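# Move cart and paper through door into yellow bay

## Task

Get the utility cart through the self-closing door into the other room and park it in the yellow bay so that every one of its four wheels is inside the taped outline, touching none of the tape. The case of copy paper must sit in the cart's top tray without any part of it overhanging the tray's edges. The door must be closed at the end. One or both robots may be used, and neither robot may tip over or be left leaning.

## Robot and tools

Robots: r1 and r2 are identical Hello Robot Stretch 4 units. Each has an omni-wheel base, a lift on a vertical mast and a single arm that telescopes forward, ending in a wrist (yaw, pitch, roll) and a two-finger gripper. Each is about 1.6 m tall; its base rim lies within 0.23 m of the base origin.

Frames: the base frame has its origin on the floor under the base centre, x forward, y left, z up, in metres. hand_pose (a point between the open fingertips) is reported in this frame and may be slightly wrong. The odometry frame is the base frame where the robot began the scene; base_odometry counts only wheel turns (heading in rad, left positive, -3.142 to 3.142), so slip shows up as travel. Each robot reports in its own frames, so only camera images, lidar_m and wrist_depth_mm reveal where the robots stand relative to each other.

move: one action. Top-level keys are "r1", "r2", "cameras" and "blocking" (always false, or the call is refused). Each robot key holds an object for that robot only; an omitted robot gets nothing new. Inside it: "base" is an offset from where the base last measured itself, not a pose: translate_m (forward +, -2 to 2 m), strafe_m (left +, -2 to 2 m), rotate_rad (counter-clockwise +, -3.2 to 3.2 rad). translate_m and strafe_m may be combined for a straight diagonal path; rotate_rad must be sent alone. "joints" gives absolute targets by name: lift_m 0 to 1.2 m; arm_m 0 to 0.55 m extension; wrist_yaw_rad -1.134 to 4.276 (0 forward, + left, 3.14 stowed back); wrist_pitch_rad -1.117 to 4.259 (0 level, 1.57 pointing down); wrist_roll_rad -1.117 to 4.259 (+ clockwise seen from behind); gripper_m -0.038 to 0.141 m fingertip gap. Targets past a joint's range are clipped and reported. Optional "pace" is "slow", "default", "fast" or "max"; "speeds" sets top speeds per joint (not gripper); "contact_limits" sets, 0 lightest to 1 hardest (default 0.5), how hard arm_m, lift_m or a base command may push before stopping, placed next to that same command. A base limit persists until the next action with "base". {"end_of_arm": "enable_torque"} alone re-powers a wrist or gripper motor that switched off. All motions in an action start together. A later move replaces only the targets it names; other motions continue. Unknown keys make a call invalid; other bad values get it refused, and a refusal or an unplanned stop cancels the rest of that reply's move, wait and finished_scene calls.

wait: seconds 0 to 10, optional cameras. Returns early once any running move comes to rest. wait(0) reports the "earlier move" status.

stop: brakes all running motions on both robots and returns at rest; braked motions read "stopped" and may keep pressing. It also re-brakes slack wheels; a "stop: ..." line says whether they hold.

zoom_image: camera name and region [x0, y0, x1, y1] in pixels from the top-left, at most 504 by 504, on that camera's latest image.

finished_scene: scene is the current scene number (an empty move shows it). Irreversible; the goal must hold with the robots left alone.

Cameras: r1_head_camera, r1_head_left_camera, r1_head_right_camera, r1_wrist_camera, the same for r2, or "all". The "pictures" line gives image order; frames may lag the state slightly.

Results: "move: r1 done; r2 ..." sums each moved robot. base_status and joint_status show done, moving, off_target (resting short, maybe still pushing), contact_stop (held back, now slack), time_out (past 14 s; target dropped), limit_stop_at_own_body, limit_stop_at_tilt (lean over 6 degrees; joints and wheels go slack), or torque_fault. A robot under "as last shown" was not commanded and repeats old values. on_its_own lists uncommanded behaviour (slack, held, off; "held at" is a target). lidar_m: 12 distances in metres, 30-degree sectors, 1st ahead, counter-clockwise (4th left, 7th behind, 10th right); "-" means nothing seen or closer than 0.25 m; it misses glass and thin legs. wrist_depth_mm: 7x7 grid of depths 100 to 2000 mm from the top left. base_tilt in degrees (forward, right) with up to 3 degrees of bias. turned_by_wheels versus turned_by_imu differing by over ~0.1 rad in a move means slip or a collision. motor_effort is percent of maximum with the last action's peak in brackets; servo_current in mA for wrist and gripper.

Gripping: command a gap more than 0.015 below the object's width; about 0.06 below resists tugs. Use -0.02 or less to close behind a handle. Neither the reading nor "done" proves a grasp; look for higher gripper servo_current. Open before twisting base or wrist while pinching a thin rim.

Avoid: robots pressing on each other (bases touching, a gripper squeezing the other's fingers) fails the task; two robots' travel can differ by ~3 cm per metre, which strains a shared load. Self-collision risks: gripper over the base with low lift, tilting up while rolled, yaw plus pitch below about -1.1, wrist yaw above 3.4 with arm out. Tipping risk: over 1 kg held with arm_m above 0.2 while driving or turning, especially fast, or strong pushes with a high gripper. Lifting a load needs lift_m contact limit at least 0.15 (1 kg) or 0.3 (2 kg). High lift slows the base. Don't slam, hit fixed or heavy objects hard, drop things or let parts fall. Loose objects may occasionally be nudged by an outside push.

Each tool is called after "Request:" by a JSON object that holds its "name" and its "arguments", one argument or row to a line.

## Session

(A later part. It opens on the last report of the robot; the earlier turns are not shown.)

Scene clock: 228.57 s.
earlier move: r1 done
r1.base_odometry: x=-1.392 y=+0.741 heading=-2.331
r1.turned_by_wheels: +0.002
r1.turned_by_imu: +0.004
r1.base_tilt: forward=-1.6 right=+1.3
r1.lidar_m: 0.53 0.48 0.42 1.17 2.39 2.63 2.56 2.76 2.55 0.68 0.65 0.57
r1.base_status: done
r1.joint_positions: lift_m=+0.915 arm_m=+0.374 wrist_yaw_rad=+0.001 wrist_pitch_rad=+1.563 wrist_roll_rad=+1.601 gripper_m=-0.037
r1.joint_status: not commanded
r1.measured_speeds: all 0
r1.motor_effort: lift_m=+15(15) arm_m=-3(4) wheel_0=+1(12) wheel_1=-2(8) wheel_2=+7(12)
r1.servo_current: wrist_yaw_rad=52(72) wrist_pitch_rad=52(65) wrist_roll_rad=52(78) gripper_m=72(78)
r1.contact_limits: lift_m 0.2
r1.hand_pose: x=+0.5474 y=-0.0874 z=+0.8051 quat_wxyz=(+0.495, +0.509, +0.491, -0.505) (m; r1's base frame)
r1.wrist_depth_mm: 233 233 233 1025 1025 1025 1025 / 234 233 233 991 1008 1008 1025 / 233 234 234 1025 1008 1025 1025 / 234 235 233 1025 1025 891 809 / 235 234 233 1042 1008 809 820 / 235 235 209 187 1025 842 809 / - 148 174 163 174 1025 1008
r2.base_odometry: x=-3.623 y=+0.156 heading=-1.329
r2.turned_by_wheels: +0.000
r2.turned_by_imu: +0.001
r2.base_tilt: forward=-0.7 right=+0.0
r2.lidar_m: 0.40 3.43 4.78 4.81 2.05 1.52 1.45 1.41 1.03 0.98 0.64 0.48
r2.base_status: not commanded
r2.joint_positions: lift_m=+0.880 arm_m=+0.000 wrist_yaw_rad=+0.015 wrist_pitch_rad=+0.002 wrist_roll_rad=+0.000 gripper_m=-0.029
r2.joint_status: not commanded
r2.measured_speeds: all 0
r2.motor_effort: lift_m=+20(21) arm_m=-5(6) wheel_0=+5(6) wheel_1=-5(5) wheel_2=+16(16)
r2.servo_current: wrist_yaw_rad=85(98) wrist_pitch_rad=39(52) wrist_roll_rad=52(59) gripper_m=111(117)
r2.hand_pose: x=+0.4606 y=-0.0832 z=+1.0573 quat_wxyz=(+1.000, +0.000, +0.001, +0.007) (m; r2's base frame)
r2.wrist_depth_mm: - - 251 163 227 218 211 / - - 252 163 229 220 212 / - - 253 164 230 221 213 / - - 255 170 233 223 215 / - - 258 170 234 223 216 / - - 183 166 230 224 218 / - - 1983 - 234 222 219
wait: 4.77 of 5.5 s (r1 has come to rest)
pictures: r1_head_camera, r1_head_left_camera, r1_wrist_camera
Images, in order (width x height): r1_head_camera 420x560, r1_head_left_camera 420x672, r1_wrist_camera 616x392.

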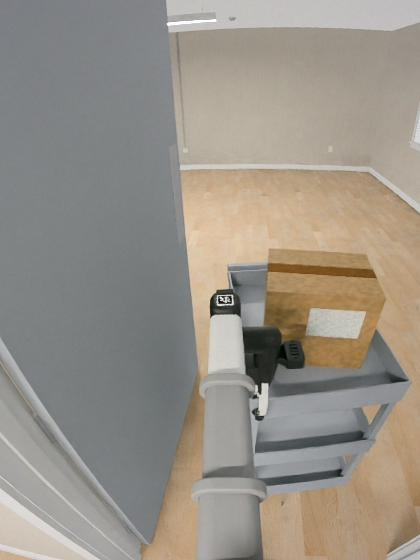

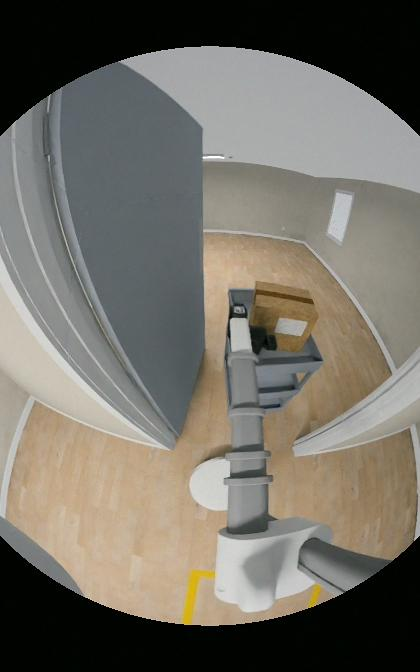

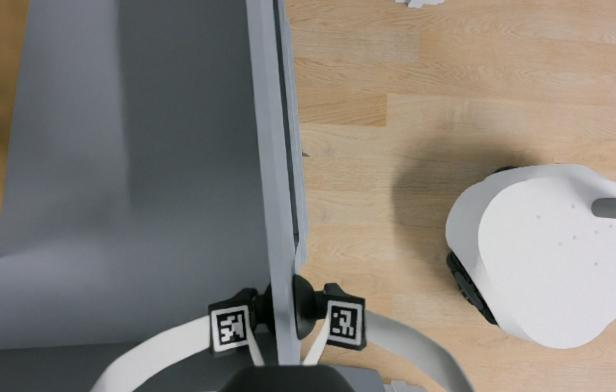

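Request:
{"name": "move", "arguments": {
  "blocking": false,
  "r1": {"base":{"translate_m":-0.12,"strafe_m":0.16},"pace":"slow"}
}}

Request:
{"name": "wait", "arguments": {
  "seconds": 3.5,
  "cameras": ["r1_head_left_camera","r1_head_camera"]
}}

Scene clock: 234.47 s.
move: r1 moving
r1.base_odometry: x=-1.379 y=+0.739 heading=-2.331
r1.turned_by_wheels: +0.000
r1.turned_by_imu: +0.000
r1.base_tilt: forward=-1.5 right=+1.3
r1.lidar_m: 0.54 0.48 0.41 1.25 2.39 2.63 2.56 2.75 2.58 0.72 0.65 0.55
r1.base_status: translate_m moving; strafe_m moving
r1.joint_positions: lift_m=+0.915 arm_m=+0.374 wrist_yaw_rad=+0.001 wrist_pitch_rad=+1.563 wrist_roll_rad=+1.601 gripper_m=-0.037
r1.joint_status: not commanded
r1.measured_speeds: translate_m=-0.030 strafe_m=+0.040 rotate_rad=+0.000 lift_m=+0.000 arm_m=+0.000 wrist_yaw_rad=+0.000 wrist_pitch_rad=+0.000 wrist_roll_rad=+0.000
r1.motor_effort: lift_m=+15(15) arm_m=-4(4) wheel_0=-10(10) wheel_1=+3(6) wheel_2=+6(10)
r1.servo_current: wrist_yaw_rad=46(59) wrist_pitch_rad=59(59) wrist_roll_rad=39(52) gripper_m=72(78)
r1.contact_limits: lift_m 0.2
r1.hand_pose: x=+0.5474 y=-0.0874 z=+0.8051 quat_wxyz=(+0.495, +0.509, +0.491, -0.505) (m; r1's base frame)
r1.wrist_depth_mm: 235 234 233 1025 1025 1008 1025 / 234 233 233 1025 1025 1008 1025 / 234 234 234 1042 1008 1008 1008 / 235 234 233 1025 1025 866 809 / 235 234 234 1042 1025 809 798 / 235 234 187 182 1025 866 798 / - 144 - 164 176 1025 1025
r2: as last shown
r2.turned_by_imu: +0.000
r2.base_tilt: forward=-0.6 right=+0.0
r2.lidar_m: 0.42 3.44 4.77 4.81 2.06 1.52 1.45 1.35 1.05 0.98 0.63 0.47
r2.motor_effort: lift_m=+21(21) arm_m=-5(5) wheel_0=+5(6) wheel_1=-5(5) wheel_2=+16(16)
r2.servo_current: wrist_yaw_rad=91(91) wrist_pitch_rad=39(46) wrist_roll_rad=46(65) gripper_m=104(111)
r2.wrist_depth_mm: - - 251 163 227 218 211 / - - 253 164 229 220 212 / - - 253 164 230 221 213 / - - 256 170 232 222 214 / - - 257 170 234 223 217 / - - 184 167 230 224 216 / - - 1921 - 235 222 219
pictures: none

Scene clock: 237.23 s.
earlier move: r1 done
r1.base_odometry: x=-1.193 y=+0.717 heading=-2.332
r1.turned_by_wheels: -0.001
r1.turned_by_imu: -0.002
r1.base_tilt: forward=-1.6 right=+1.3
r1.lidar_m: 0.50 0.41 0.50 1.84 2.22 2.50 2.45 2.62 2.67 1.13 0.65 0.52
r1.base_status: done
r1.joint_positions: lift_m=+0.915 arm_m=+0.374 wrist_yaw_rad=+0.001 wrist_pitch_rad=+1.571 wrist_roll_rad=+1.601 gripper_m=-0.037
r1.joint_status: not commanded
r1.measured_speeds: all 0
r1.motor_effort: lift_m=+15(15) arm_m=-4(4) wheel_0=-9(18) wheel_1=+1(6) wheel_2=-3(10)
r1.servo_current: wrist_yaw_rad=39(65) wrist_pitch_rad=39(59) wrist_roll_rad=46(72) gripper_m=72(85)
r1.contact_limits: lift_m 0.2
r1.hand_pose: x=+0.5450 y=-0.0874 z=+0.8051 quat_wxyz=(+0.493, +0.507, +0.493, -0.507) (m; r1's base frame)
r1.wrist_depth_mm: 232 233 234 233 1025 1042 1025 / 231 233 233 234 1042 1025 1042 / 231 232 233 234 1025 1042 1025 / 231 232 233 233 1042 820 809 / 231 232 232 201 1042 809 820 / 229 232 181 195 183 891 809 / - 137 - 141 177 132 1042
r2.base_odometry: x=-3.623 y=+0.156 heading=-1.329
r2.turned_by_wheels: +0.000
r2.turned_by_imu: +0.000
r2.base_tilt: forward=-0.6 right=+0.1
r2.lidar_m: 0.40 3.43 4.77 4.83 2.04 1.50 1.47 1.38 1.02 0.96 0.64 0.48
r2.base_status: not commanded
r2.joint_positions: lift_m=+0.880 arm_m=+0.000 wrist_yaw_rad=+0.015 wrist_pitch_rad=+0.002 wrist_roll_rad=+0.000 gripper_m=-0.029
r2.joint_status: not commanded
r2.measured_speeds: all 0
r2.motor_effort: lift_m=+20(21) arm_m=-5(6) wheel_0=+6(6) wheel_1=-5(5) wheel_2=+16(16)
r2.servo_current: wrist_yaw_rad=91(91) wrist_pitch_rad=39(52) wrist_roll_rad=46(65) gripper_m=111(117)
r2.hand_pose: x=+0.4606 y=-0.0832 z=+1.0573 quat_wxyz=(+1.000, +0.000, +0.001, +0.007) (m; r2's base frame)
r2.wrist_depth_mm: - - 250 163 229 216 211 / - - 253 163 229 219 211 / - - 255 164 231 222 213 / - - 256 169 233 222 214 / - - 256 170 234 222 216 / - - 183 167 231 224 217 / - - 1921 - 235 223 219
wait: 2.77 of 3.5 s (r1 has come to rest)
pictures: r1_head_camera, r1_head_left_camera
Images, in order (width x height): r1_head_camera 420x560, r1_head_left_camera 420x672.

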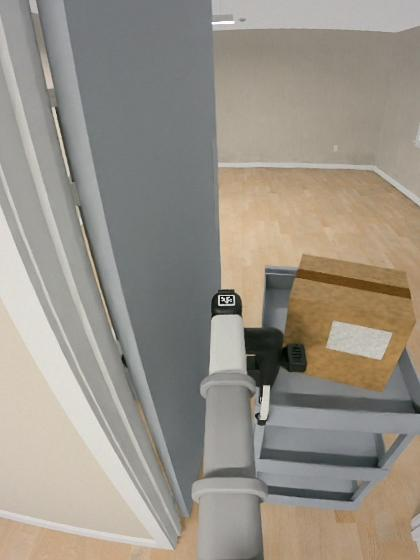

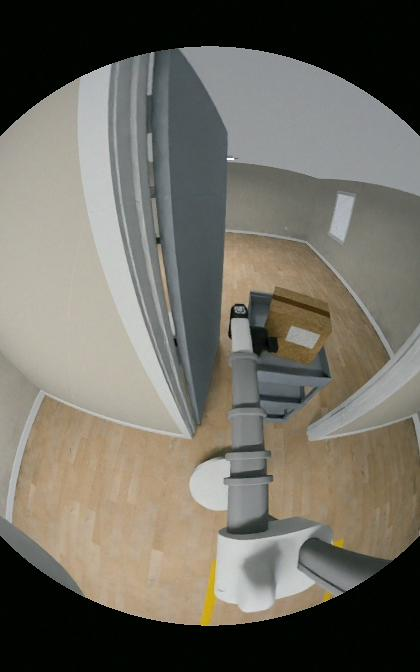

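Request:
{"name": "move", "arguments": {
  "blocking": false,
  "r1": {"base":{"translate_m":-0.35,"strafe_m":0.04},"pace":"slow"}
}}

Request:
{"name": "wait", "arguments": {
  "seconds": 5,
  "cameras": ["r1_head_left_camera","r1_head_camera"]
}}

Scene clock: 271.27 s.
move: r1 moving
r1.base_odometry: x=-1.184 y=+0.725 heading=-2.334
r1.turned_by_wheels: -0.001
r1.turned_by_imu: -0.002
r1.base_tilt: forward=-1.6 right=+1.2
r1.lidar_m: 0.54 0.42 0.55 1.89 2.20 2.49 2.41 2.61 2.71 1.18 0.68 0.54
r1.base_status: translate_m moving; strafe_m moving
r1.joint_positions: lift_m=+0.915 arm_m=+0.374 wrist_yaw_rad=+0.001 wrist_pitch_rad=+1.569 wrist_roll_rad=+1.601 gripper_m=-0.037
r1.joint_status: not commanded
r1.measured_speeds: translate_m=-0.049 strafe_m=+0.005 rotate_rad=-0.002 lift_m=+0.000 arm_m=+0.000 wrist_yaw_rad=+0.000 wrist_pitch_rad=-0.015 wrist_roll_rad=+0.000
r1.motor_effort: lift_m=+15(15) arm_m=-4(4) wheel_0=-13(14) wheel_1=-6(9) wheel_2=+1(3)
r1.servo_current: wrist_yaw_rad=39(59) wrist_pitch_rad=46(46) wrist_roll_rad=39(65) gripper_m=72(72)
r1.contact_limits: lift_m 0.2
r1.hand_pose: x=+0.5457 y=-0.0874 z=+0.8051 quat_wxyz=(+0.493, +0.508, +0.492, -0.507) (m; r1's base frame)
r1.wrist_depth_mm: 236 235 235 234 1025 1025 1025 / 234 234 234 235 1008 1025 1025 / 234 235 234 235 1008 1025 1008 / 235 234 234 234 1025 831 809 / 233 234 234 233 1025 809 809 / 235 234 183 187 1025 1042 809 / - 134 - 163 160 1008 1008
r2: as last shown
r2.lidar_m: 0.41 3.44 4.82 4.82 2.05 1.52 1.47 1.39 1.03 0.97 0.61 0.47
r2.motor_effort: lift_m=+20(21) arm_m=-5(5) wheel_0=+5(6) wheel_1=-5(5) wheel_2=+16(16)
r2.servo_current: wrist_yaw_rad=85(91) wrist_pitch_rad=39(46) wrist_roll_rad=46(52) gripper_m=111(111)
r2.wrist_depth_mm: - - 251 163 228 217 212 / - - 252 163 229 219 211 / - - 254 164 230 222 213 / - - 255 170 232 223 215 / - - 258 169 233 224 216 / - - 183 166 231 224 217 / - - 1921 - 235 223 218
pictures: none

Scene clock: 275.57 s.
earlier move: r1 done
r1.base_odometry: x=-0.923 y=+0.943 heading=-2.332
r1.turned_by_wheels: +0.002
r1.turned_by_imu: +0.003
r1.base_tilt: forward=-1.6 right=+1.2
r1.lidar_m: 0.53 0.71 1.05 2.05 2.19 2.14 2.07 2.25 2.71 2.21 0.71 0.56
r1.base_status: done
r1.joint_positions: lift_m=+0.915 arm_m=+0.374 wrist_yaw_rad=+0.001 wrist_pitch_rad=+1.562 wrist_roll_rad=+1.601 gripper_m=-0.037
r1.joint_status: not commanded
r1.measured_speeds: all 0
r1.motor_effort: lift_m=+15(15) arm_m=-4(4) wheel_0=+0(15) wheel_1=-1(9) wheel_2=+7(11)
r1.servo_current: wrist_yaw_rad=52(65) wrist_pitch_rad=59(72) wrist_roll_rad=52(65) gripper_m=65(78)
r1.contact_limits: lift_m 0.2
r1.hand_pose: x=+0.5476 y=-0.0874 z=+0.8051 quat_wxyz=(+0.495, +0.510, +0.490, -0.505) (m; r1's base frame)
r1.wrist_depth_mm: 232 235 232 231 991 1042 1008 / 235 232 233 232 1008 1025 1025 / 234 234 233 233 1025 1025 1008 / 234 234 233 233 1008 842 820 / 235 234 234 232 1008 809 798 / 235 235 189 187 1008 1025 809 / - 142 - 163 174 1025 1025
r2.base_odometry: x=-3.623 y=+0.156 heading=-1.329
r2.turned_by_wheels: +0.000
r2.turned_by_imu: +0.001
r2.base_tilt: forward=-0.7 right=+0.0
r2.lidar_m: 0.41 3.44 4.80 4.82 2.04 1.52 1.47 1.39 1.02 0.99 0.59 0.49
r2.base_status: not commanded
r2.joint_positions: lift_m=+0.880 arm_m=+0.000 wrist_yaw_rad=+0.015 wrist_pitch_rad=+0.002 wrist_roll_rad=+0.000 gripper_m=-0.029
r2.joint_status: not commanded
r2.measured_speeds: all 0
r2.motor_effort: lift_m=+20(21) arm_m=-5(6) wheel_0=+5(6) wheel_1=-5(6) wheel_2=+16(16)
r2.servo_current: wrist_yaw_rad=91(98) wrist_pitch_rad=39(52) wrist_roll_rad=52(65) gripper_m=111(117)
r2.hand_pose: x=+0.4606 y=-0.0832 z=+1.0573 quat_wxyz=(+1.000, +0.000, +0.001, +0.007) (m; r2's base frame)
r2.wrist_depth_mm: - - 252 163 227 218 211 / - - 252 163 229 219 212 / - - 254 164 230 221 213 / - - 255 170 233 222 214 / - - 258 170 234 224 216 / - - 183 166 230 224 216 / - - 1863 - 235 223 218
wait: 4.30 of 5 s (r1 has come to rest)
pictures: r1_head_camera, r1_head_left_camera
Images, in order (width x height): r1_head_camera 420x560, r1_head_left_camera 420x672.

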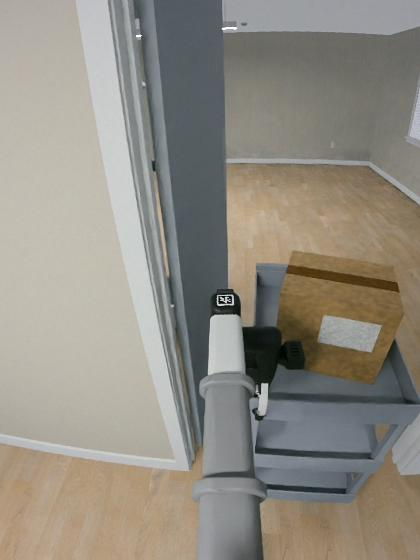

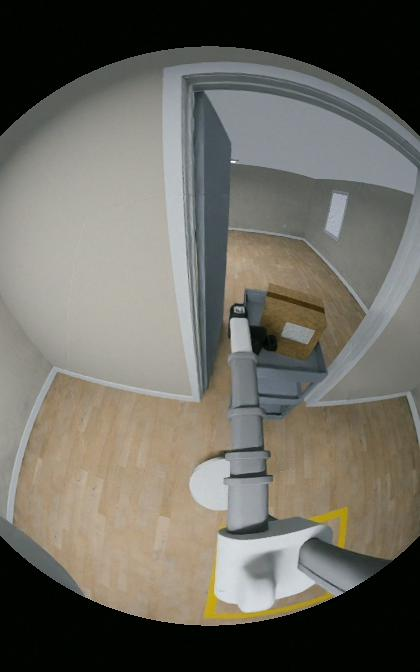

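Request:
{"name": "move", "arguments": {
  "blocking": false,
  "r1": {"base":{"translate_m":-0.4,"strafe_m":0.04},"pace":"slow"}
}}

Request:
{"name": "wait", "arguments": {
  "seconds": 5.5,
  "cameras": ["r1_head_camera"]
}}

Request:
{"name": "move", "arguments": {
  "blocking": false,
  "r1": {"base":{"translate_m":-0.35},"pace":"slow"}
}}

Request:
{"name": "wait", "arguments": {
  "seconds": 5,
  "cameras": ["r1_head_camera","r1_head_left_camera","r1_head_right_camera","r1_wrist_camera"]
}}

Scene clock: 283.10 s.
move: r1 moving
r1.base_odometry: x=-0.914 y=+0.951 heading=-2.332
r1.turned_by_wheels: +0.000
r1.turned_by_imu: +0.000
r1.base_tilt: forward=-1.6 right=+1.2
r1.lidar_m: 0.55 0.71 1.09 2.06 2.20 2.13 2.06 2.23 2.71 2.29 0.73 0.55
r1.base_status: translate_m moving; strafe_m moving
r1.joint_positions: lift_m=+0.915 arm_m=+0.374 wrist_yaw_rad=+0.001 wrist_pitch_rad=+1.562 wrist_roll_rad=+1.601 gripper_m=-0.037
r1.joint_status: not commanded
r1.measured_speeds: translate_m=-0.048 strafe_m=+0.005 rotate_rad=+0.001 lift_m=+0.000 arm_m=+0.000 wrist_yaw_rad=+0.000 wrist_pitch_rad=+0.000 wrist_roll_rad=+0.000
r1.motor_effort: lift_m=+15(15) arm_m=-4(4) wheel_0=-5(6) wheel_1=-4(4) wheel_2=+10(11)
r1.servo_current: wrist_yaw_rad=59(65) wrist_pitch_rad=52(65) wrist_roll_rad=52(59) gripper_m=78(78)
r1.contact_limits: lift_m 0.2
r1.hand_pose: x=+0.5476 y=-0.0874 z=+0.8051 quat_wxyz=(+0.495, +0.510, +0.490, -0.505) (m; r1's base frame)
r1.wrist_depth_mm: 234 234 233 232 991 991 1025 / 235 234 234 232 1008 1008 1008 / 235 233 233 233 1025 1008 1008 / 235 234 233 1025 1008 854 798 / 235 235 233 1025 1025 809 798 / 236 235 199 181 1025 1025 798 / - 146 - 178 163 1008 1025
r2: as last shown
r2.turned_by_imu: +0.000
r2.lidar_m: 0.40 3.43 4.79 4.83 2.08 1.54 1.46 1.40 1.03 0.99 0.62 0.48
r2.motor_effort: lift_m=+20(21) arm_m=-6(6) wheel_0=+6(6) wheel_1=-5(5) wheel_2=+16(16)
r2.servo_current: wrist_yaw_rad=85(98) wrist_pitch_rad=46(46) wrist_roll_rad=46(59) gripper_m=104(111)
r2.wrist_depth_mm: - - 251 163 228 218 211 / - - 253 163 229 219 213 / - - 254 164 231 221 214 / - - 256 170 232 223 215 / - - 257 169 235 224 216 / - - 183 166 230 224 217 / - - 1983 - 235 224 217
pictures: none

Scene clock: 287.90 s.
earlier move: r1 done
r1.base_odometry: x=-0.618 y=+1.205 heading=-2.331
r1.turned_by_wheels: +0.000
r1.turned_by_imu: +0.002
r1.base_tilt: forward=-1.6 right=+1.3
r1.lidar_m: 0.53 1.15 1.67 2.06 2.19 1.71 1.67 1.79 2.61 2.63 1.48 0.57
r1.base_status: done
r1.joint_positions: lift_m=+0.915 arm_m=+0.374 wrist_yaw_rad=+0.001 wrist_pitch_rad=+1.562 wrist_roll_rad=+1.601 gripper_m=-0.037
r1.joint_status: not commanded
r1.measured_speeds: all 0
r1.motor_effort: lift_m=+15(15) arm_m=-3(4) wheel_0=+2(7) wheel_1=-2(6) wheel_2=+6(13)
r1.servo_current: wrist_yaw_rad=46(85) wrist_pitch_rad=46(65) wrist_roll_rad=39(72) gripper_m=65(78)
r1.contact_limits: lift_m 0.2
r1.hand_pose: x=+0.5476 y=-0.0874 z=+0.8051 quat_wxyz=(+0.495, +0.510, +0.490, -0.505) (m; r1's base frame)
r1.wrist_depth_mm: 234 233 232 1025 991 1008 991 / 235 234 233 1025 1025 1008 1025 / 234 234 233 1025 1025 1008 1008 / 235 234 234 1025 1025 842 798 / 235 235 233 1025 1008 798 798 / 235 236 205 187 1008 960 809 / - 140 174 163 174 1025 1025
r2.base_odometry: x=-3.623 y=+0.156 heading=-1.329
r2.turned_by_wheels: +0.000
r2.turned_by_imu: +0.001
r2.base_tilt: forward=-0.6 right=+0.0
r2.lidar_m: 0.41 3.46 4.78 4.82 2.04 1.54 1.46 1.39 1.01 0.98 0.63 0.47
r2.base_status: not commanded
r2.joint_positions: lift_m=+0.880 arm_m=+0.000 wrist_yaw_rad=+0.015 wrist_pitch_rad=+0.002 wrist_roll_rad=+0.000 gripper_m=-0.029
r2.joint_status: not commanded
r2.measured_speeds: all 0
r2.motor_effort: lift_m=+20(21) arm_m=-5(6) wheel_0=+6(6) wheel_1=-5(6) wheel_2=+16(16)
r2.servo_current: wrist_yaw_rad=98(104) wrist_pitch_rad=46(52) wrist_roll_rad=52(65) gripper_m=111(117)
r2.hand_pose: x=+0.4606 y=-0.0832 z=+1.0573 quat_wxyz=(+1.000, +0.000, +0.001, +0.007) (m; r2's base frame)
r2.wrist_depth_mm: - - 251 163 228 218 211 / - - 252 163 229 220 212 / - - 255 164 232 223 214 / - - 255 170 232 223 215 / - - 258 169 234 223 216 / - - 183 167 230 224 217 / - - 1921 - 234 223 218
wait: 4.80 of 5.5 s (r1 has come to rest)
pictures: r1_head_camera
Images, in order (width x height): r1_head_camera 420x560.

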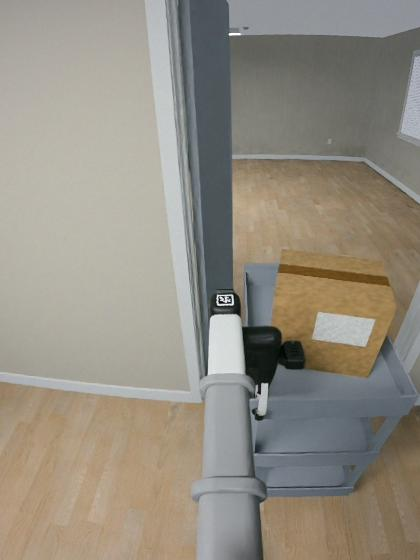

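Scene clock: 288.40 s.
move: r1 moving
r1.base_odometry: x=-0.610 y=+1.214 heading=-2.331
r1.turned_by_wheels: +0.000
r1.turned_by_imu: +0.000
r1.base_tilt: forward=-1.6 right=+1.3
r1.lidar_m: 0.53 1.17 1.71 2.06 2.21 1.73 1.68 1.82 2.59 2.65 1.47 0.56
r1.base_status: translate_m moving
r1.joint_positions: lift_m=+0.915 arm_m=+0.374 wrist_yaw_rad=+0.001 wrist_pitch_rad=+1.562 wrist_roll_rad=+1.601 gripper_m=-0.037
r1.joint_status: not commanded
r1.measured_speeds: translate_m=-0.050 strafe_m=+0.000 rotate_rad=-0.001 lift_m=+0.000 arm_m=+0.000 wrist_yaw_rad=+0.000 wrist_pitch_rad=+0.000 wrist_roll_rad=+0.000
r1.motor_effort: lift_m=+15(15) arm_m=-4(4) wheel_0=-2(2) wheel_1=-3(5) wheel_2=+11(13)
r1.servo_current: wrist_yaw_rad=33(59) wrist_pitch_rad=52(59) wrist_roll_rad=52(59) gripper_m=72(78)
r1.contact_limits: lift_m 0.2
r1.hand_pose: x=+0.5476 y=-0.0874 z=+0.8051 quat_wxyz=(+0.495, +0.510, +0.490, -0.505) (m; r1's base frame)
r1.wrist_depth_mm: 234 234 232 1008 1025 1025 1008 / 233 233 232 1025 1025 1025 991 / 235 234 234 1025 1008 1025 1025 / 235 234 233 1025 1008 854 809 / 235 235 234 1042 1025 798 809 / 236 236 200 183 1025 1008 798 / - 147 - 163 161 1008 1008
r2: as last shown
r2.turned_by_imu: +0.000
r2.base_tilt: forward=-0.7 right=+0.0
r2.lidar_m: 0.38 3.44 4.79 4.83 2.04 1.52 1.46 1.37 1.01 0.94 0.63 0.49
r2.motor_effort: lift_m=+20(21) arm_m=-6(6) wheel_0=+5(6) wheel_1=-5(5) wheel_2=+16(16)
r2.servo_current: wrist_yaw_rad=78(91) wrist_pitch_rad=46(52) wrist_roll_rad=46(59) gripper_m=111(117)
r2.wrist_depth_mm: - - 251 163 229 218 210 / - - 251 164 229 219 212 / - - 254 164 231 221 213 / - - 256 169 233 223 215 / - - 257 169 233 224 216 / - - 183 166 230 224 217 / - - 1983 - 235 223 217
pictures: none

Scene clock: 292.67 s.
earlier move: r1 done
r1.base_odometry: x=-0.377 y=+1.459 heading=-2.331
r1.turned_by_wheels: +0.000
r1.turned_by_imu: +0.002
r1.base_tilt: forward=-1.6 right=+1.3
r1.lidar_m: 0.52 1.52 2.13 2.08 1.77 1.38 1.34 1.44 2.10 2.61 1.92 0.58
r1.base_status: done
r1.joint_positions: lift_m=+0.915 arm_m=+0.374 wrist_yaw_rad=+0.001 wrist_pitch_rad=+1.563 wrist_roll_rad=+1.601 gripper_m=-0.037
r1.joint_status: not commanded
r1.measured_speeds: all 0
r1.motor_effort: lift_m=+15(15) arm_m=-4(4) wheel_0=+0(5) wheel_1=-1(6) wheel_2=+7(13)
r1.servo_current: wrist_yaw_rad=65(72) wrist_pitch_rad=46(65) wrist_roll_rad=59(72) gripper_m=72(78)
r1.contact_limits: lift_m 0.2
r1.hand_pose: x=+0.5473 y=-0.0874 z=+0.8051 quat_wxyz=(+0.495, +0.509, +0.491, -0.505) (m; r1's base frame)
r1.wrist_depth_mm: 234 232 231 1025 1042 1025 1025 / 233 233 233 1025 1008 1008 1008 / 234 234 232 1025 991 1025 991 / 234 234 232 1042 1025 854 809 / 234 233 234 1025 1008 820 798 / 235 234 210 186 1025 866 820 / 235 149 174 163 174 1008 1025
r2.base_odometry: x=-3.623 y=+0.156 heading=-1.329
r2.turned_by_wheels: +0.000
r2.turned_by_imu: +0.001
r2.base_tilt: forward=-0.6 right=+0.0
r2.lidar_m: 0.39 3.42 4.81 4.81 2.06 1.53 1.45 1.39 1.03 0.98 0.62 0.49
r2.base_status: not commanded
r2.joint_positions: lift_m=+0.880 arm_m=+0.000 wrist_yaw_rad=+0.015 wrist_pitch_rad=+0.002 wrist_roll_rad=+0.000 gripper_m=-0.029
r2.joint_status: not commanded
r2.measured_speeds: all 0
r2.motor_effort: lift_m=+20(21) arm_m=-5(6) wheel_0=+5(6) wheel_1=-5(5) wheel_2=+16(16)
r2.servo_current: wrist_yaw_rad=78(98) wrist_pitch_rad=39(52) wrist_roll_rad=59(72) gripper_m=111(117)
r2.hand_pose: x=+0.4606 y=-0.0832 z=+1.0573 quat_wxyz=(+1.000, +0.000, +0.001, +0.007) (m; r2's base frame)
r2.wrist_depth_mm: - - 251 163 228 218 212 / - - 252 163 229 219 212 / - - 254 164 231 221 214 / - - 255 170 233 223 215 / - - 257 170 234 223 216 / - - 183 167 231 224 217 / - - 1921 - 235 223 219
wait: 4.27 of 5 s (r1 has come to rest)
pictures: r1_head_camera, r1_head_left_camera, r1_head_right_camera, r1_wrist_camera
Images, in order (width x height): r1_head_camera 420x560, r1_head_left_camera 420x672, r1_head_right_camera 420x672, r1_wrist_camera 616x392.

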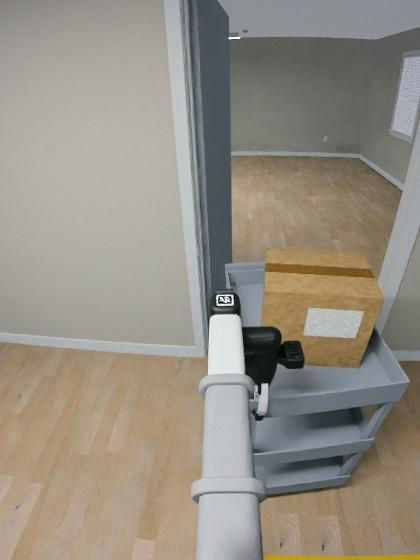

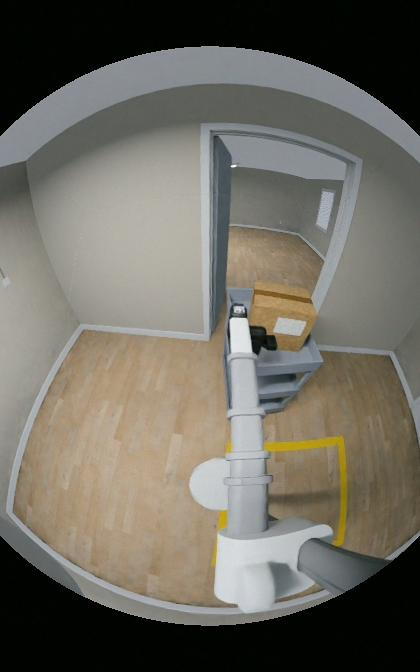

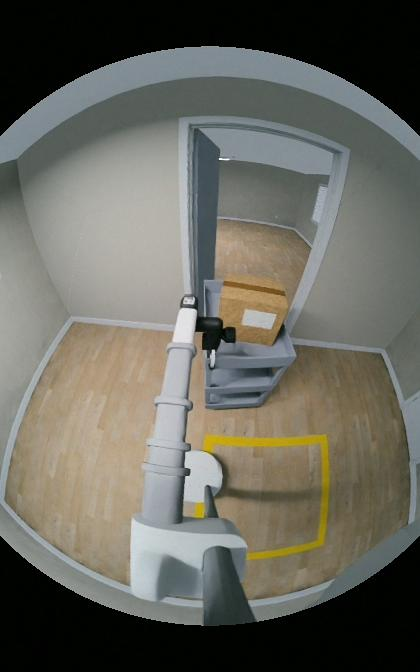

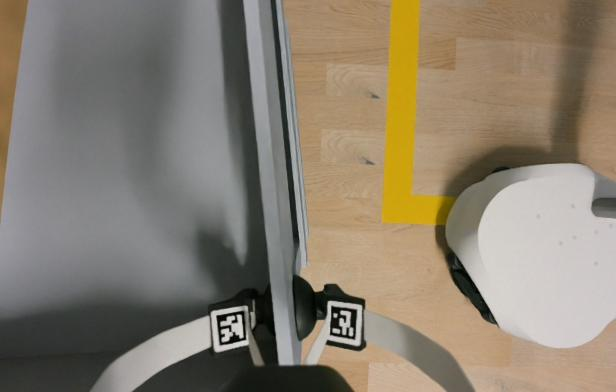

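Request:
{"name": "move", "arguments": {
  "blocking": false,
  "r1": {"joints":{"gripper_m":0.06}},
  "r2": {"joints":{"gripper_m":-0.03}}
}}

Request:
{"name": "wait", "arguments": {
  "seconds": 1.2
}}

Request:
{"name": "wait", "arguments": {
  "seconds": 0.3
}}

Request:
{"name": "move", "arguments": {
  "blocking": false,
  "r1": {"joints":{"lift_m":1.0}}
}}

Request:
{"name": "wait", "arguments": {
  "seconds": 0.9
}}

Request:
{"name": "move", "arguments": {
  "blocking": false,
  "r1": {"base":{"strafe_m":-0.29},"joints":{"arm_m":0.394}}
}}

Request:
{"name": "wait", "arguments": {
  "seconds": 3,
  "cameras": ["r1_wrist_camera","r1_head_right_camera"]
}}

Scene clock: 313.40 s.
move: r1 moving; r2 done
r1.base_odometry: x=-0.377 y=+1.459 heading=-2.331
r1.turned_by_wheels: +0.000
r1.turned_by_imu: +0.000
r1.base_tilt: forward=-1.6 right=+1.3
r1.lidar_m: 0.54 1.52 2.14 2.06 1.80 1.37 1.33 1.45 2.09 2.62 1.91 0.55
r1.base_status: not commanded
r1.joint_positions: lift_m=+0.915 arm_m=+0.374 wrist_yaw_rad=+0.001 wrist_pitch_rad=+1.563 wrist_roll_rad=+1.601 gripper_m=-0.012
r1.joint_status: gripper_m moving
r1.measured_speeds: all 0
r1.motor_effort: lift_m=+15(15) arm_m=-4(4) wheel_0=+1(2) wheel_1=-1(1) wheel_2=+7(7)
r1.servo_current: wrist_yaw_rad=46(65) wrist_pitch_rad=52(52) wrist_roll_rad=52(52) gripper_m=72(78)
r1.contact_limits: lift_m 0.2
r1.hand_pose: x=+0.5473 y=-0.0874 z=+0.8051 quat_wxyz=(+0.495, +0.509, +0.491, -0.505) (m; r1's base frame)
r1.wrist_depth_mm: 235 235 234 1042 1008 1025 1025 / 235 234 233 1042 1025 1008 991 / 235 234 234 1008 1008 1008 1008 / 236 234 234 1025 1025 866 798 / 236 235 235 1008 1042 809 798 / 235 234 189 187 1008 866 798 / - 150 165 163 161 1042 1008
r2.base_odometry: x=-3.623 y=+0.156 heading=-1.329
r2.turned_by_wheels: +0.000
r2.turned_by_imu: +0.000
r2.base_tilt: forward=-0.6 right=+0.1
r2.lidar_m: 0.40 3.42 4.78 4.82 2.04 1.52 1.45 1.39 1.03 0.97 0.63 0.49
r2.base_status: not commanded
r2.joint_positions: lift_m=+0.880 arm_m=+0.000 wrist_yaw_rad=+0.015 wrist_pitch_rad=+0.002 wrist_roll_rad=+0.000 gripper_m=-0.029
r2.joint_status: all done
r2.measured_speeds: all 0
r2.motor_effort: lift_m=+20(21) arm_m=-5(6) wheel_0=+6(6) wheel_1=-5(5) wheel_2=+16(16)
r2.servo_current: wrist_yaw_rad=85(91) wrist_pitch_rad=39(46) wrist_roll_rad=46(52) gripper_m=104(117)
r2.hand_pose: x=+0.4606 y=-0.0832 z=+1.0573 quat_wxyz=(+1.000, +0.000, +0.001, +0.007) (m; r2's base frame)
r2.wrist_depth_mm: - - 251 163 229 219 211 / - - 252 164 229 218 211 / - - 254 164 231 221 214 / - - 255 169 234 223 215 / - - 258 169 236 223 217 / - - 183 167 230 224 216 / - - 1983 - 235 223 219
pictures: none

Scene clock: 314.57 s.
earlier move: r1 done
r1.base_odometry: x=-0.377 y=+1.459 heading=-2.331
r1.turned_by_wheels: +0.000
r1.turned_by_imu: +0.000
r1.base_tilt: forward=-1.6 right=+1.3
r1.lidar_m: 0.54 1.53 2.14 2.06 1.78 1.37 1.33 1.43 2.10 2.62 1.91 0.57
r1.base_status: not commanded
r1.joint_positions: lift_m=+0.915 arm_m=+0.374 wrist_yaw_rad=+0.001 wrist_pitch_rad=+1.569 wrist_roll_rad=+1.601 gripper_m=+0.060
r1.joint_status: all done
r1.measured_speeds: all 0
r1.motor_effort: lift_m=+15(15) arm_m=-1(4) wheel_0=+1(2) wheel_1=-1(1) wheel_2=+3(7)
r1.servo_current: wrist_yaw_rad=59(72) wrist_pitch_rad=39(52) wrist_roll_rad=52(65) gripper_m=46(91)
r1.contact_limits: lift_m 0.2
r1.hand_pose: x=+0.5454 y=-0.0874 z=+0.8051 quat_wxyz=(+0.493, +0.508, +0.492, -0.507) (m; r1's base frame)
r1.wrist_depth_mm: 235 236 234 1008 1025 1042 1025 / 234 234 235 1025 1025 1042 1025 / 234 234 234 1025 1042 1025 1025 / 234 235 235 1025 1025 809 809 / 233 235 235 1025 1042 809 831 / 234 236 191 1042 190 831 820 / 234 155 - 145 1025 1025 1042
r2.base_odometry: x=-3.623 y=+0.156 heading=-1.329
r2.turned_by_wheels: +0.000
r2.turned_by_imu: +0.000
r2.base_tilt: forward=-0.6 right=+0.0
r2.lidar_m: 0.39 3.44 4.79 4.80 2.05 1.53 1.45 1.39 1.02 0.98 0.60 0.48
r2.base_status: not commanded
r2.joint_positions: lift_m=+0.880 arm_m=+0.000 wrist_yaw_rad=+0.015 wrist_pitch_rad=+0.002 wrist_roll_rad=+0.000 gripper_m=-0.029
r2.joint_status: all done
r2.measured_speeds: all 0
r2.motor_effort: lift_m=+20(21) arm_m=-5(6) wheel_0=+5(6) wheel_1=-5(5) wheel_2=+16(16)
r2.servo_current: wrist_yaw_rad=85(91) wrist_pitch_rad=39(46) wrist_roll_rad=46(65) gripper_m=111(117)
r2.hand_pose: x=+0.4606 y=-0.0832 z=+1.0573 quat_wxyz=(+1.000, +0.000, +0.001, +0.007) (m; r2's base frame)
r2.wrist_depth_mm: - - 251 163 227 217 211 / - - 253 163 229 219 211 / - - 255 164 231 221 214 / - - 256 169 232 222 216 / - - 257 170 234 223 217 / - - 183 167 231 224 217 / - - 1983 - 235 222 218
wait: 1.17 of 1.2 s (r1 has come to rest)
pictures: none

Scene clock: 314.87 s.
r1.base_odometry: x=-0.377 y=+1.459 heading=-2.331
r1.turned_by_wheels: +0.000
r1.turned_by_imu: +0.000
r1.base_tilt: forward=-1.6 right=+1.3
r1.lidar_m: 0.53 1.52 2.12 2.06 1.80 1.38 1.33 1.45 2.10 2.63 1.91 0.57
r1.base_status: not commanded
r1.joint_positions: lift_m=+0.915 arm_m=+0.374 wrist_yaw_rad=+0.001 wrist_pitch_rad=+1.569 wrist_roll_rad=+1.601 gripper_m=+0.060
r1.joint_status: all done
r1.measured_speeds: all 0
r1.motor_effort: lift_m=+15(15) arm_m=+0(4) wheel_0=+1(2) wheel_1=-1(1) wheel_2=+3(7)
r1.servo_current: wrist_yaw_rad=52(72) wrist_pitch_rad=39(52) wrist_roll_rad=46(65) gripper_m=39(91)
r1.contact_limits: lift_m 0.2
r1.hand_pose: x=+0.5454 y=-0.0874 z=+0.8051 quat_wxyz=(+0.493, +0.508, +0.492, -0.507) (m; r1's base frame)
r1.wrist_depth_mm: 233 234 235 1008 1008 1025 1025 / 234 235 234 1008 1025 1060 1008 / 233 235 235 1025 1025 1042 1025 / 234 234 235 1008 1025 831 820 / 234 235 235 1042 1008 831 809 / 233 235 191 1042 190 842 820 / 233 155 - 145 1008 1025 1008
r2.base_odometry: x=-3.623 y=+0.156 heading=-1.329
r2.turned_by_wheels: +0.000
r2.turned_by_imu: +0.000
r2.base_tilt: forward=-0.7 right=+0.1
r2.lidar_m: 0.36 3.46 4.82 4.83 2.08 1.53 1.48 1.38 1.04 0.99 0.63 0.47
r2.base_status: not commanded
r2.joint_positions: lift_m=+0.880 arm_m=+0.000 wrist_yaw_rad=+0.015 wrist_pitch_rad=+0.002 wrist_roll_rad=+0.000 gripper_m=-0.029
r2.joint_status: all done
r2.measured_speeds: all 0
r2.motor_effort: lift_m=+20(21) arm_m=-5(6) wheel_0=+5(6) wheel_1=-5(5) wheel_2=+16(16)
r2.servo_current: wrist_yaw_rad=85(91) wrist_pitch_rad=39(46) wrist_roll_rad=46(65) gripper_m=111(117)
r2.hand_pose: x=+0.4606 y=-0.0832 z=+1.0573 quat_wxyz=(+1.000, +0.000, +0.001, +0.007) (m; r2's base frame)
r2.wrist_depth_mm: - - 251 163 228 218 211 / - - 252 163 229 220 213 / - - 254 164 231 222 213 / - - 256 169 233 223 216 / - - 257 170 234 223 216 / - - 183 166 230 224 217 / - - 1921 - 235 223 219
wait: 0.30 s; at rest by 0.27 s
pictures: none

Scene clock: 315.37 s.
move: r1 moving
r1.base_odometry: x=-0.377 y=+1.459 heading=-2.331
r1.turned_by_wheels: +0.000
r1.turned_by_imu: +0.000
r1.base_tilt: forward=-1.6 right=+1.3
r1.lidar_m: 0.54 1.51 2.15 2.06 1.79 1.39 1.32 1.43 2.10 2.62 1.93 0.57
r1.base_status: not commanded
r1.joint_positions: lift_m=+0.953 arm_m=+0.374 wrist_yaw_rad=+0.001 wrist_pitch_rad=+1.570 wrist_roll_rad=+1.601 gripper_m=+0.060
r1.joint_status: lift_m moving
r1.measured_speeds: translate_m=+0.000 strafe_m=+0.000 rotate_rad=+0.000 lift_m=+0.146 arm_m=+0.000 wrist_yaw_rad=+0.000 wrist_pitch_rad=+0.000 wrist_roll_rad=+0.000
r1.motor_effort: lift_m=+23(27) arm_m=+1(1) wheel_0=+1(1) wheel_1=-1(1) wheel_2=+2(3)
r1.servo_current: wrist_yaw_rad=65(65) wrist_pitch_rad=39(46) wrist_roll_rad=46(65) gripper_m=46(46)
r1.hand_pose: x=+0.5452 y=-0.0874 z=+0.8424 quat_wxyz=(+0.493, +0.507, +0.492, -0.507) (m; r1's base frame)
r1.wrist_depth_mm: 262 264 263 1078 1060 1060 1060 / 262 263 265 1060 1042 1042 1060 / 262 263 264 1060 1060 1060 1078 / 263 264 264 1042 1060 842 854 / 263 264 264 1060 1078 842 842 / 264 264 197 1060 188 866 842 / 262 153 - 143 1060 1060 1078
r2: as last shown
r2.base_tilt: forward=-0.6 right=+0.0
r2.lidar_m: 0.41 3.46 4.79 4.79 2.04 1.53 1.46 1.39 1.03 0.98 0.65 0.48
r2.servo_current: wrist_yaw_rad=78(91) wrist_pitch_rad=46(46) wrist_roll_rad=65(65) gripper_m=98(117)
r2.wrist_depth_mm: - - 250 163 228 218 211 / - - 252 163 229 219 211 / - - 254 164 231 221 213 / - - 257 170 233 224 214 / - - 257 170 234 224 217 / - - 183 166 230 224 217 / - - 1983 - 235 223 219
pictures: none

Scene clock: 316.20 s.
earlier move: r1 done
r1.base_odometry: x=-0.377 y=+1.459 heading=-2.331
r1.turned_by_wheels: +0.000
r1.turned_by_imu: +0.000
r1.base_tilt: forward=-1.6 right=+1.3
r1.lidar_m: 0.54 1.53 2.12 2.07 1.80 1.39 1.34 1.43 2.10 2.64 1.93 0.57
r1.base_status: not commanded
r1.joint_positions: lift_m=+1.000 arm_m=+0.374 wrist_yaw_rad=+0.001 wrist_pitch_rad=+1.570 wrist_roll_rad=+1.601 gripper_m=+0.060
r1.joint_status: all done
r1.measured_speeds: all 0
r1.motor_effort: lift_m=+24(27) arm_m=+3(3) wheel_0=+1(1) wheel_1=-1(1) wheel_2=+1(3)
r1.servo_current: wrist_yaw_rad=52(65) wrist_pitch_rad=39(59) wrist_roll_rad=65(65) gripper_m=46(46)
r1.hand_pose: x=+0.5452 y=-0.0874 z=+0.8894 quat_wxyz=(+0.493, +0.507, +0.492, -0.507) (m; r1's base frame)
r1.wrist_depth_mm: 287 315 314 1098 1118 1098 1118 / 297 315 315 1118 1098 1138 1118 / 289 314 315 1098 1118 1118 1118 / 307 315 315 1098 1098 917 891 / 310 315 315 1098 1138 904 917 / 315 314 198 1098 188 904 904 / - 153 1118 153 1098 1138 1098
r2.base_odometry: x=-3.623 y=+0.156 heading=-1.329
r2.turned_by_wheels: +0.000
r2.turned_by_imu: +0.000
r2.base_tilt: forward=-0.6 right=+0.0
r2.lidar_m: 0.39 3.46 4.78 4.83 2.03 1.50 1.47 1.41 1.01 0.97 0.62 0.48
r2.base_status: not commanded
r2.joint_positions: lift_m=+0.880 arm_m=+0.000 wrist_yaw_rad=+0.015 wrist_pitch_rad=+0.002 wrist_roll_rad=+0.000 gripper_m=-0.029
r2.joint_status: not commanded
r2.measured_speeds: all 0
r2.motor_effort: lift_m=+21(21) arm_m=-5(6) wheel_0=+5(6) wheel_1=-5(5) wheel_2=+16(16)
r2.servo_current: wrist_yaw_rad=85(98) wrist_pitch_rad=39(46) wrist_roll_rad=46(65) gripper_m=111(117)
r2.hand_pose: x=+0.4606 y=-0.0832 z=+1.0573 quat_wxyz=(+1.000, +0.000, +0.001, +0.007) (m; r2's base frame)
r2.wrist_depth_mm: - - 251 163 228 217 211 / - - 252 163 229 220 212 / - - 254 164 231 221 213 / - - 255 170 233 223 214 / - - 257 170 234 224 216 / - - 183 167 231 224 216 / - - 1921 - 235 223 219
wait: 0.83 of 0.9 s (r1 has come to rest)
pictures: none

Scene clock: 316.70 s.
move: r1 moving
r1.base_odometry: x=-0.404 y=+1.484 heading=-2.331
r1.turned_by_wheels: +0.000
r1.turned_by_imu: +0.000
r1.base_tilt: forward=-1.6 right=+1.3
r1.lidar_m: 0.53 1.51 2.17 2.13 1.81 1.36 1.33 1.44 2.13 2.59 1.90 0.57
r1.base_status: strafe_m moving
r1.joint_positions: lift_m=+1.000 arm_m=+0.394 wrist_yaw_rad=+0.001 wrist_pitch_rad=+1.570 wrist_roll_rad=+1.601 gripper_m=+0.060
r1.joint_status: arm_m moving
r1.measured_speeds: translate_m=+0.000 strafe_m=-0.140 rotate_rad=+0.001 lift_m=+0.000 arm_m=+0.000 wrist_yaw_rad=+0.000 wrist_pitch_rad=+0.000 wrist_roll_rad=+0.000
r1.motor_effort: lift_m=+24(24) arm_m=+4(7) wheel_0=+10(10) wheel_1=-8(10) wheel_2=+0(2)
r1.servo_current: wrist_yaw_rad=52(59) wrist_pitch_rad=39(46) wrist_roll_rad=46(59) gripper_m=39(46)
r1.hand_pose: x=+0.5652 y=-0.0874 z=+0.8894 quat_wxyz=(+0.493, +0.507, +0.492, -0.507) (m; r1's base frame)
r1.wrist_depth_mm: 238 315 314 1118 1098 1118 1098 / 238 315 317 1118 1118 1118 1118 / 255 315 315 317 1118 1118 1118 / 259 315 314 317 1118 917 904 / 266 315 317 317 1118 904 904 / 290 314 198 319 187 904 891 / 314 153 183 143 1118 1098 1098
r2: as last shown
r2.lidar_m: 0.41 3.44 4.79 4.81 2.06 1.54 1.47 1.35 1.02 0.95 0.62 0.48
r2.motor_effort: lift_m=+20(21) arm_m=-5(6) wheel_0=+6(6) wheel_1=-5(5) wheel_2=+16(16)
r2.servo_current: wrist_yaw_rad=85(98) wrist_pitch_rad=33(46) wrist_roll_rad=52(59) gripper_m=111(117)
r2.wrist_depth_mm: - - 251 163 228 217 211 / - - 252 163 229 219 211 / - - 254 164 231 222 213 / - - 256 169 232 222 215 / - - 257 169 235 223 216 / - - 184 166 231 224 216 / - - 1921 - 236 223 218
pictures: none

Scene clock: 318.50 s.
earlier move: r1 done
r1.base_odometry: x=-0.587 y=+1.659 heading=-2.331
r1.turned_by_wheels: +0.000
r1.turned_by_imu: -0.002
r1.base_tilt: forward=-1.6 right=+1.3
r1.lidar_m: 0.53 0.56 2.18 2.35 1.81 1.40 1.36 1.46 2.16 2.32 1.87 0.58
r1.base_status: done
r1.joint_positions: lift_m=+1.000 arm_m=+0.394 wrist_yaw_rad=+0.001 wrist_pitch_rad=+1.570 wrist_roll_rad=+1.601 gripper_m=+0.060
r1.joint_status: all done
r1.measured_speeds: all 0
r1.motor_effort: lift_m=+24(24) arm_m=+4(7) wheel_0=+1(11) wheel_1=-1(10) wheel_2=+0(2)
r1.servo_current: wrist_yaw_rad=46(72) wrist_pitch_rad=46(52) wrist_roll_rad=46(65) gripper_m=39(46)
r1.hand_pose: x=+0.5652 y=-0.0874 z=+0.8894 quat_wxyz=(+0.493, +0.507, +0.492, -0.507) (m; r1's base frame)
r1.wrist_depth_mm: 1078 1098 1098 1098 1138 1098 1098 / 1078 1118 1098 1098 1118 1098 1118 / 309 315 315 1098 1098 1118 1118 / 312 315 317 1098 1138 904 904 / 225 314 315 1098 1098 904 917 / 214 315 210 1098 188 904 891 / 220 264 315 143 1098 1118 1138
r2.base_odometry: x=-3.623 y=+0.156 heading=-1.329
r2.turned_by_wheels: +0.000
r2.turned_by_imu: +0.000
r2.base_tilt: forward=-0.7 right=+0.0
r2.lidar_m: 0.38 3.44 4.76 4.80 2.03 1.53 1.47 1.40 1.02 0.96 0.61 0.49
r2.base_status: not commanded
r2.joint_positions: lift_m=+0.880 arm_m=+0.000 wrist_yaw_rad=+0.015 wrist_pitch_rad=+0.002 wrist_roll_rad=+0.000 gripper_m=-0.029
r2.joint_status: not commanded
r2.measured_speeds: all 0
r2.motor_effort: lift_m=+20(21) arm_m=-5(6) wheel_0=+6(6) wheel_1=-5(5) wheel_2=+16(16)
r2.servo_current: wrist_yaw_rad=78(98) wrist_pitch_rad=39(46) wrist_roll_rad=46(59) gripper_m=104(117)
r2.hand_pose: x=+0.4606 y=-0.0832 z=+1.0573 quat_wxyz=(+1.000, +0.000, +0.001, +0.007) (m; r2's base frame)
r2.wrist_depth_mm: - - 251 163 227 217 211 / - - 253 163 229 220 212 / - - 253 165 230 221 213 / - - 256 169 232 223 213 / - - 258 169 234 223 216 / - - 183 166 231 224 217 / - - 1983 - 235 222 219
wait: 1.80 of 3 s (r1 has come to rest)
pictures: r1_head_right_camera, r1_wrist_camera
Images, in order (width x height): r1_head_right_camera 420x672, r1_wrist_camera 616x392.

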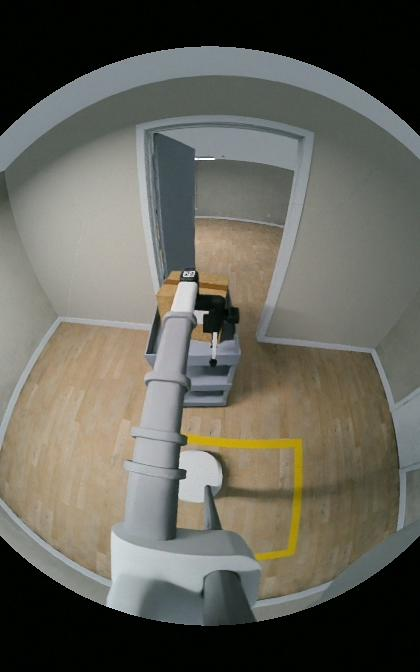

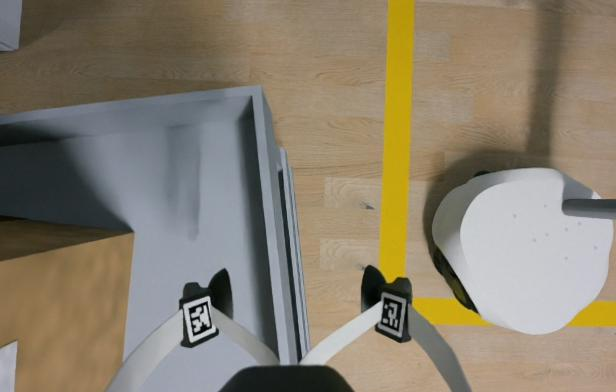

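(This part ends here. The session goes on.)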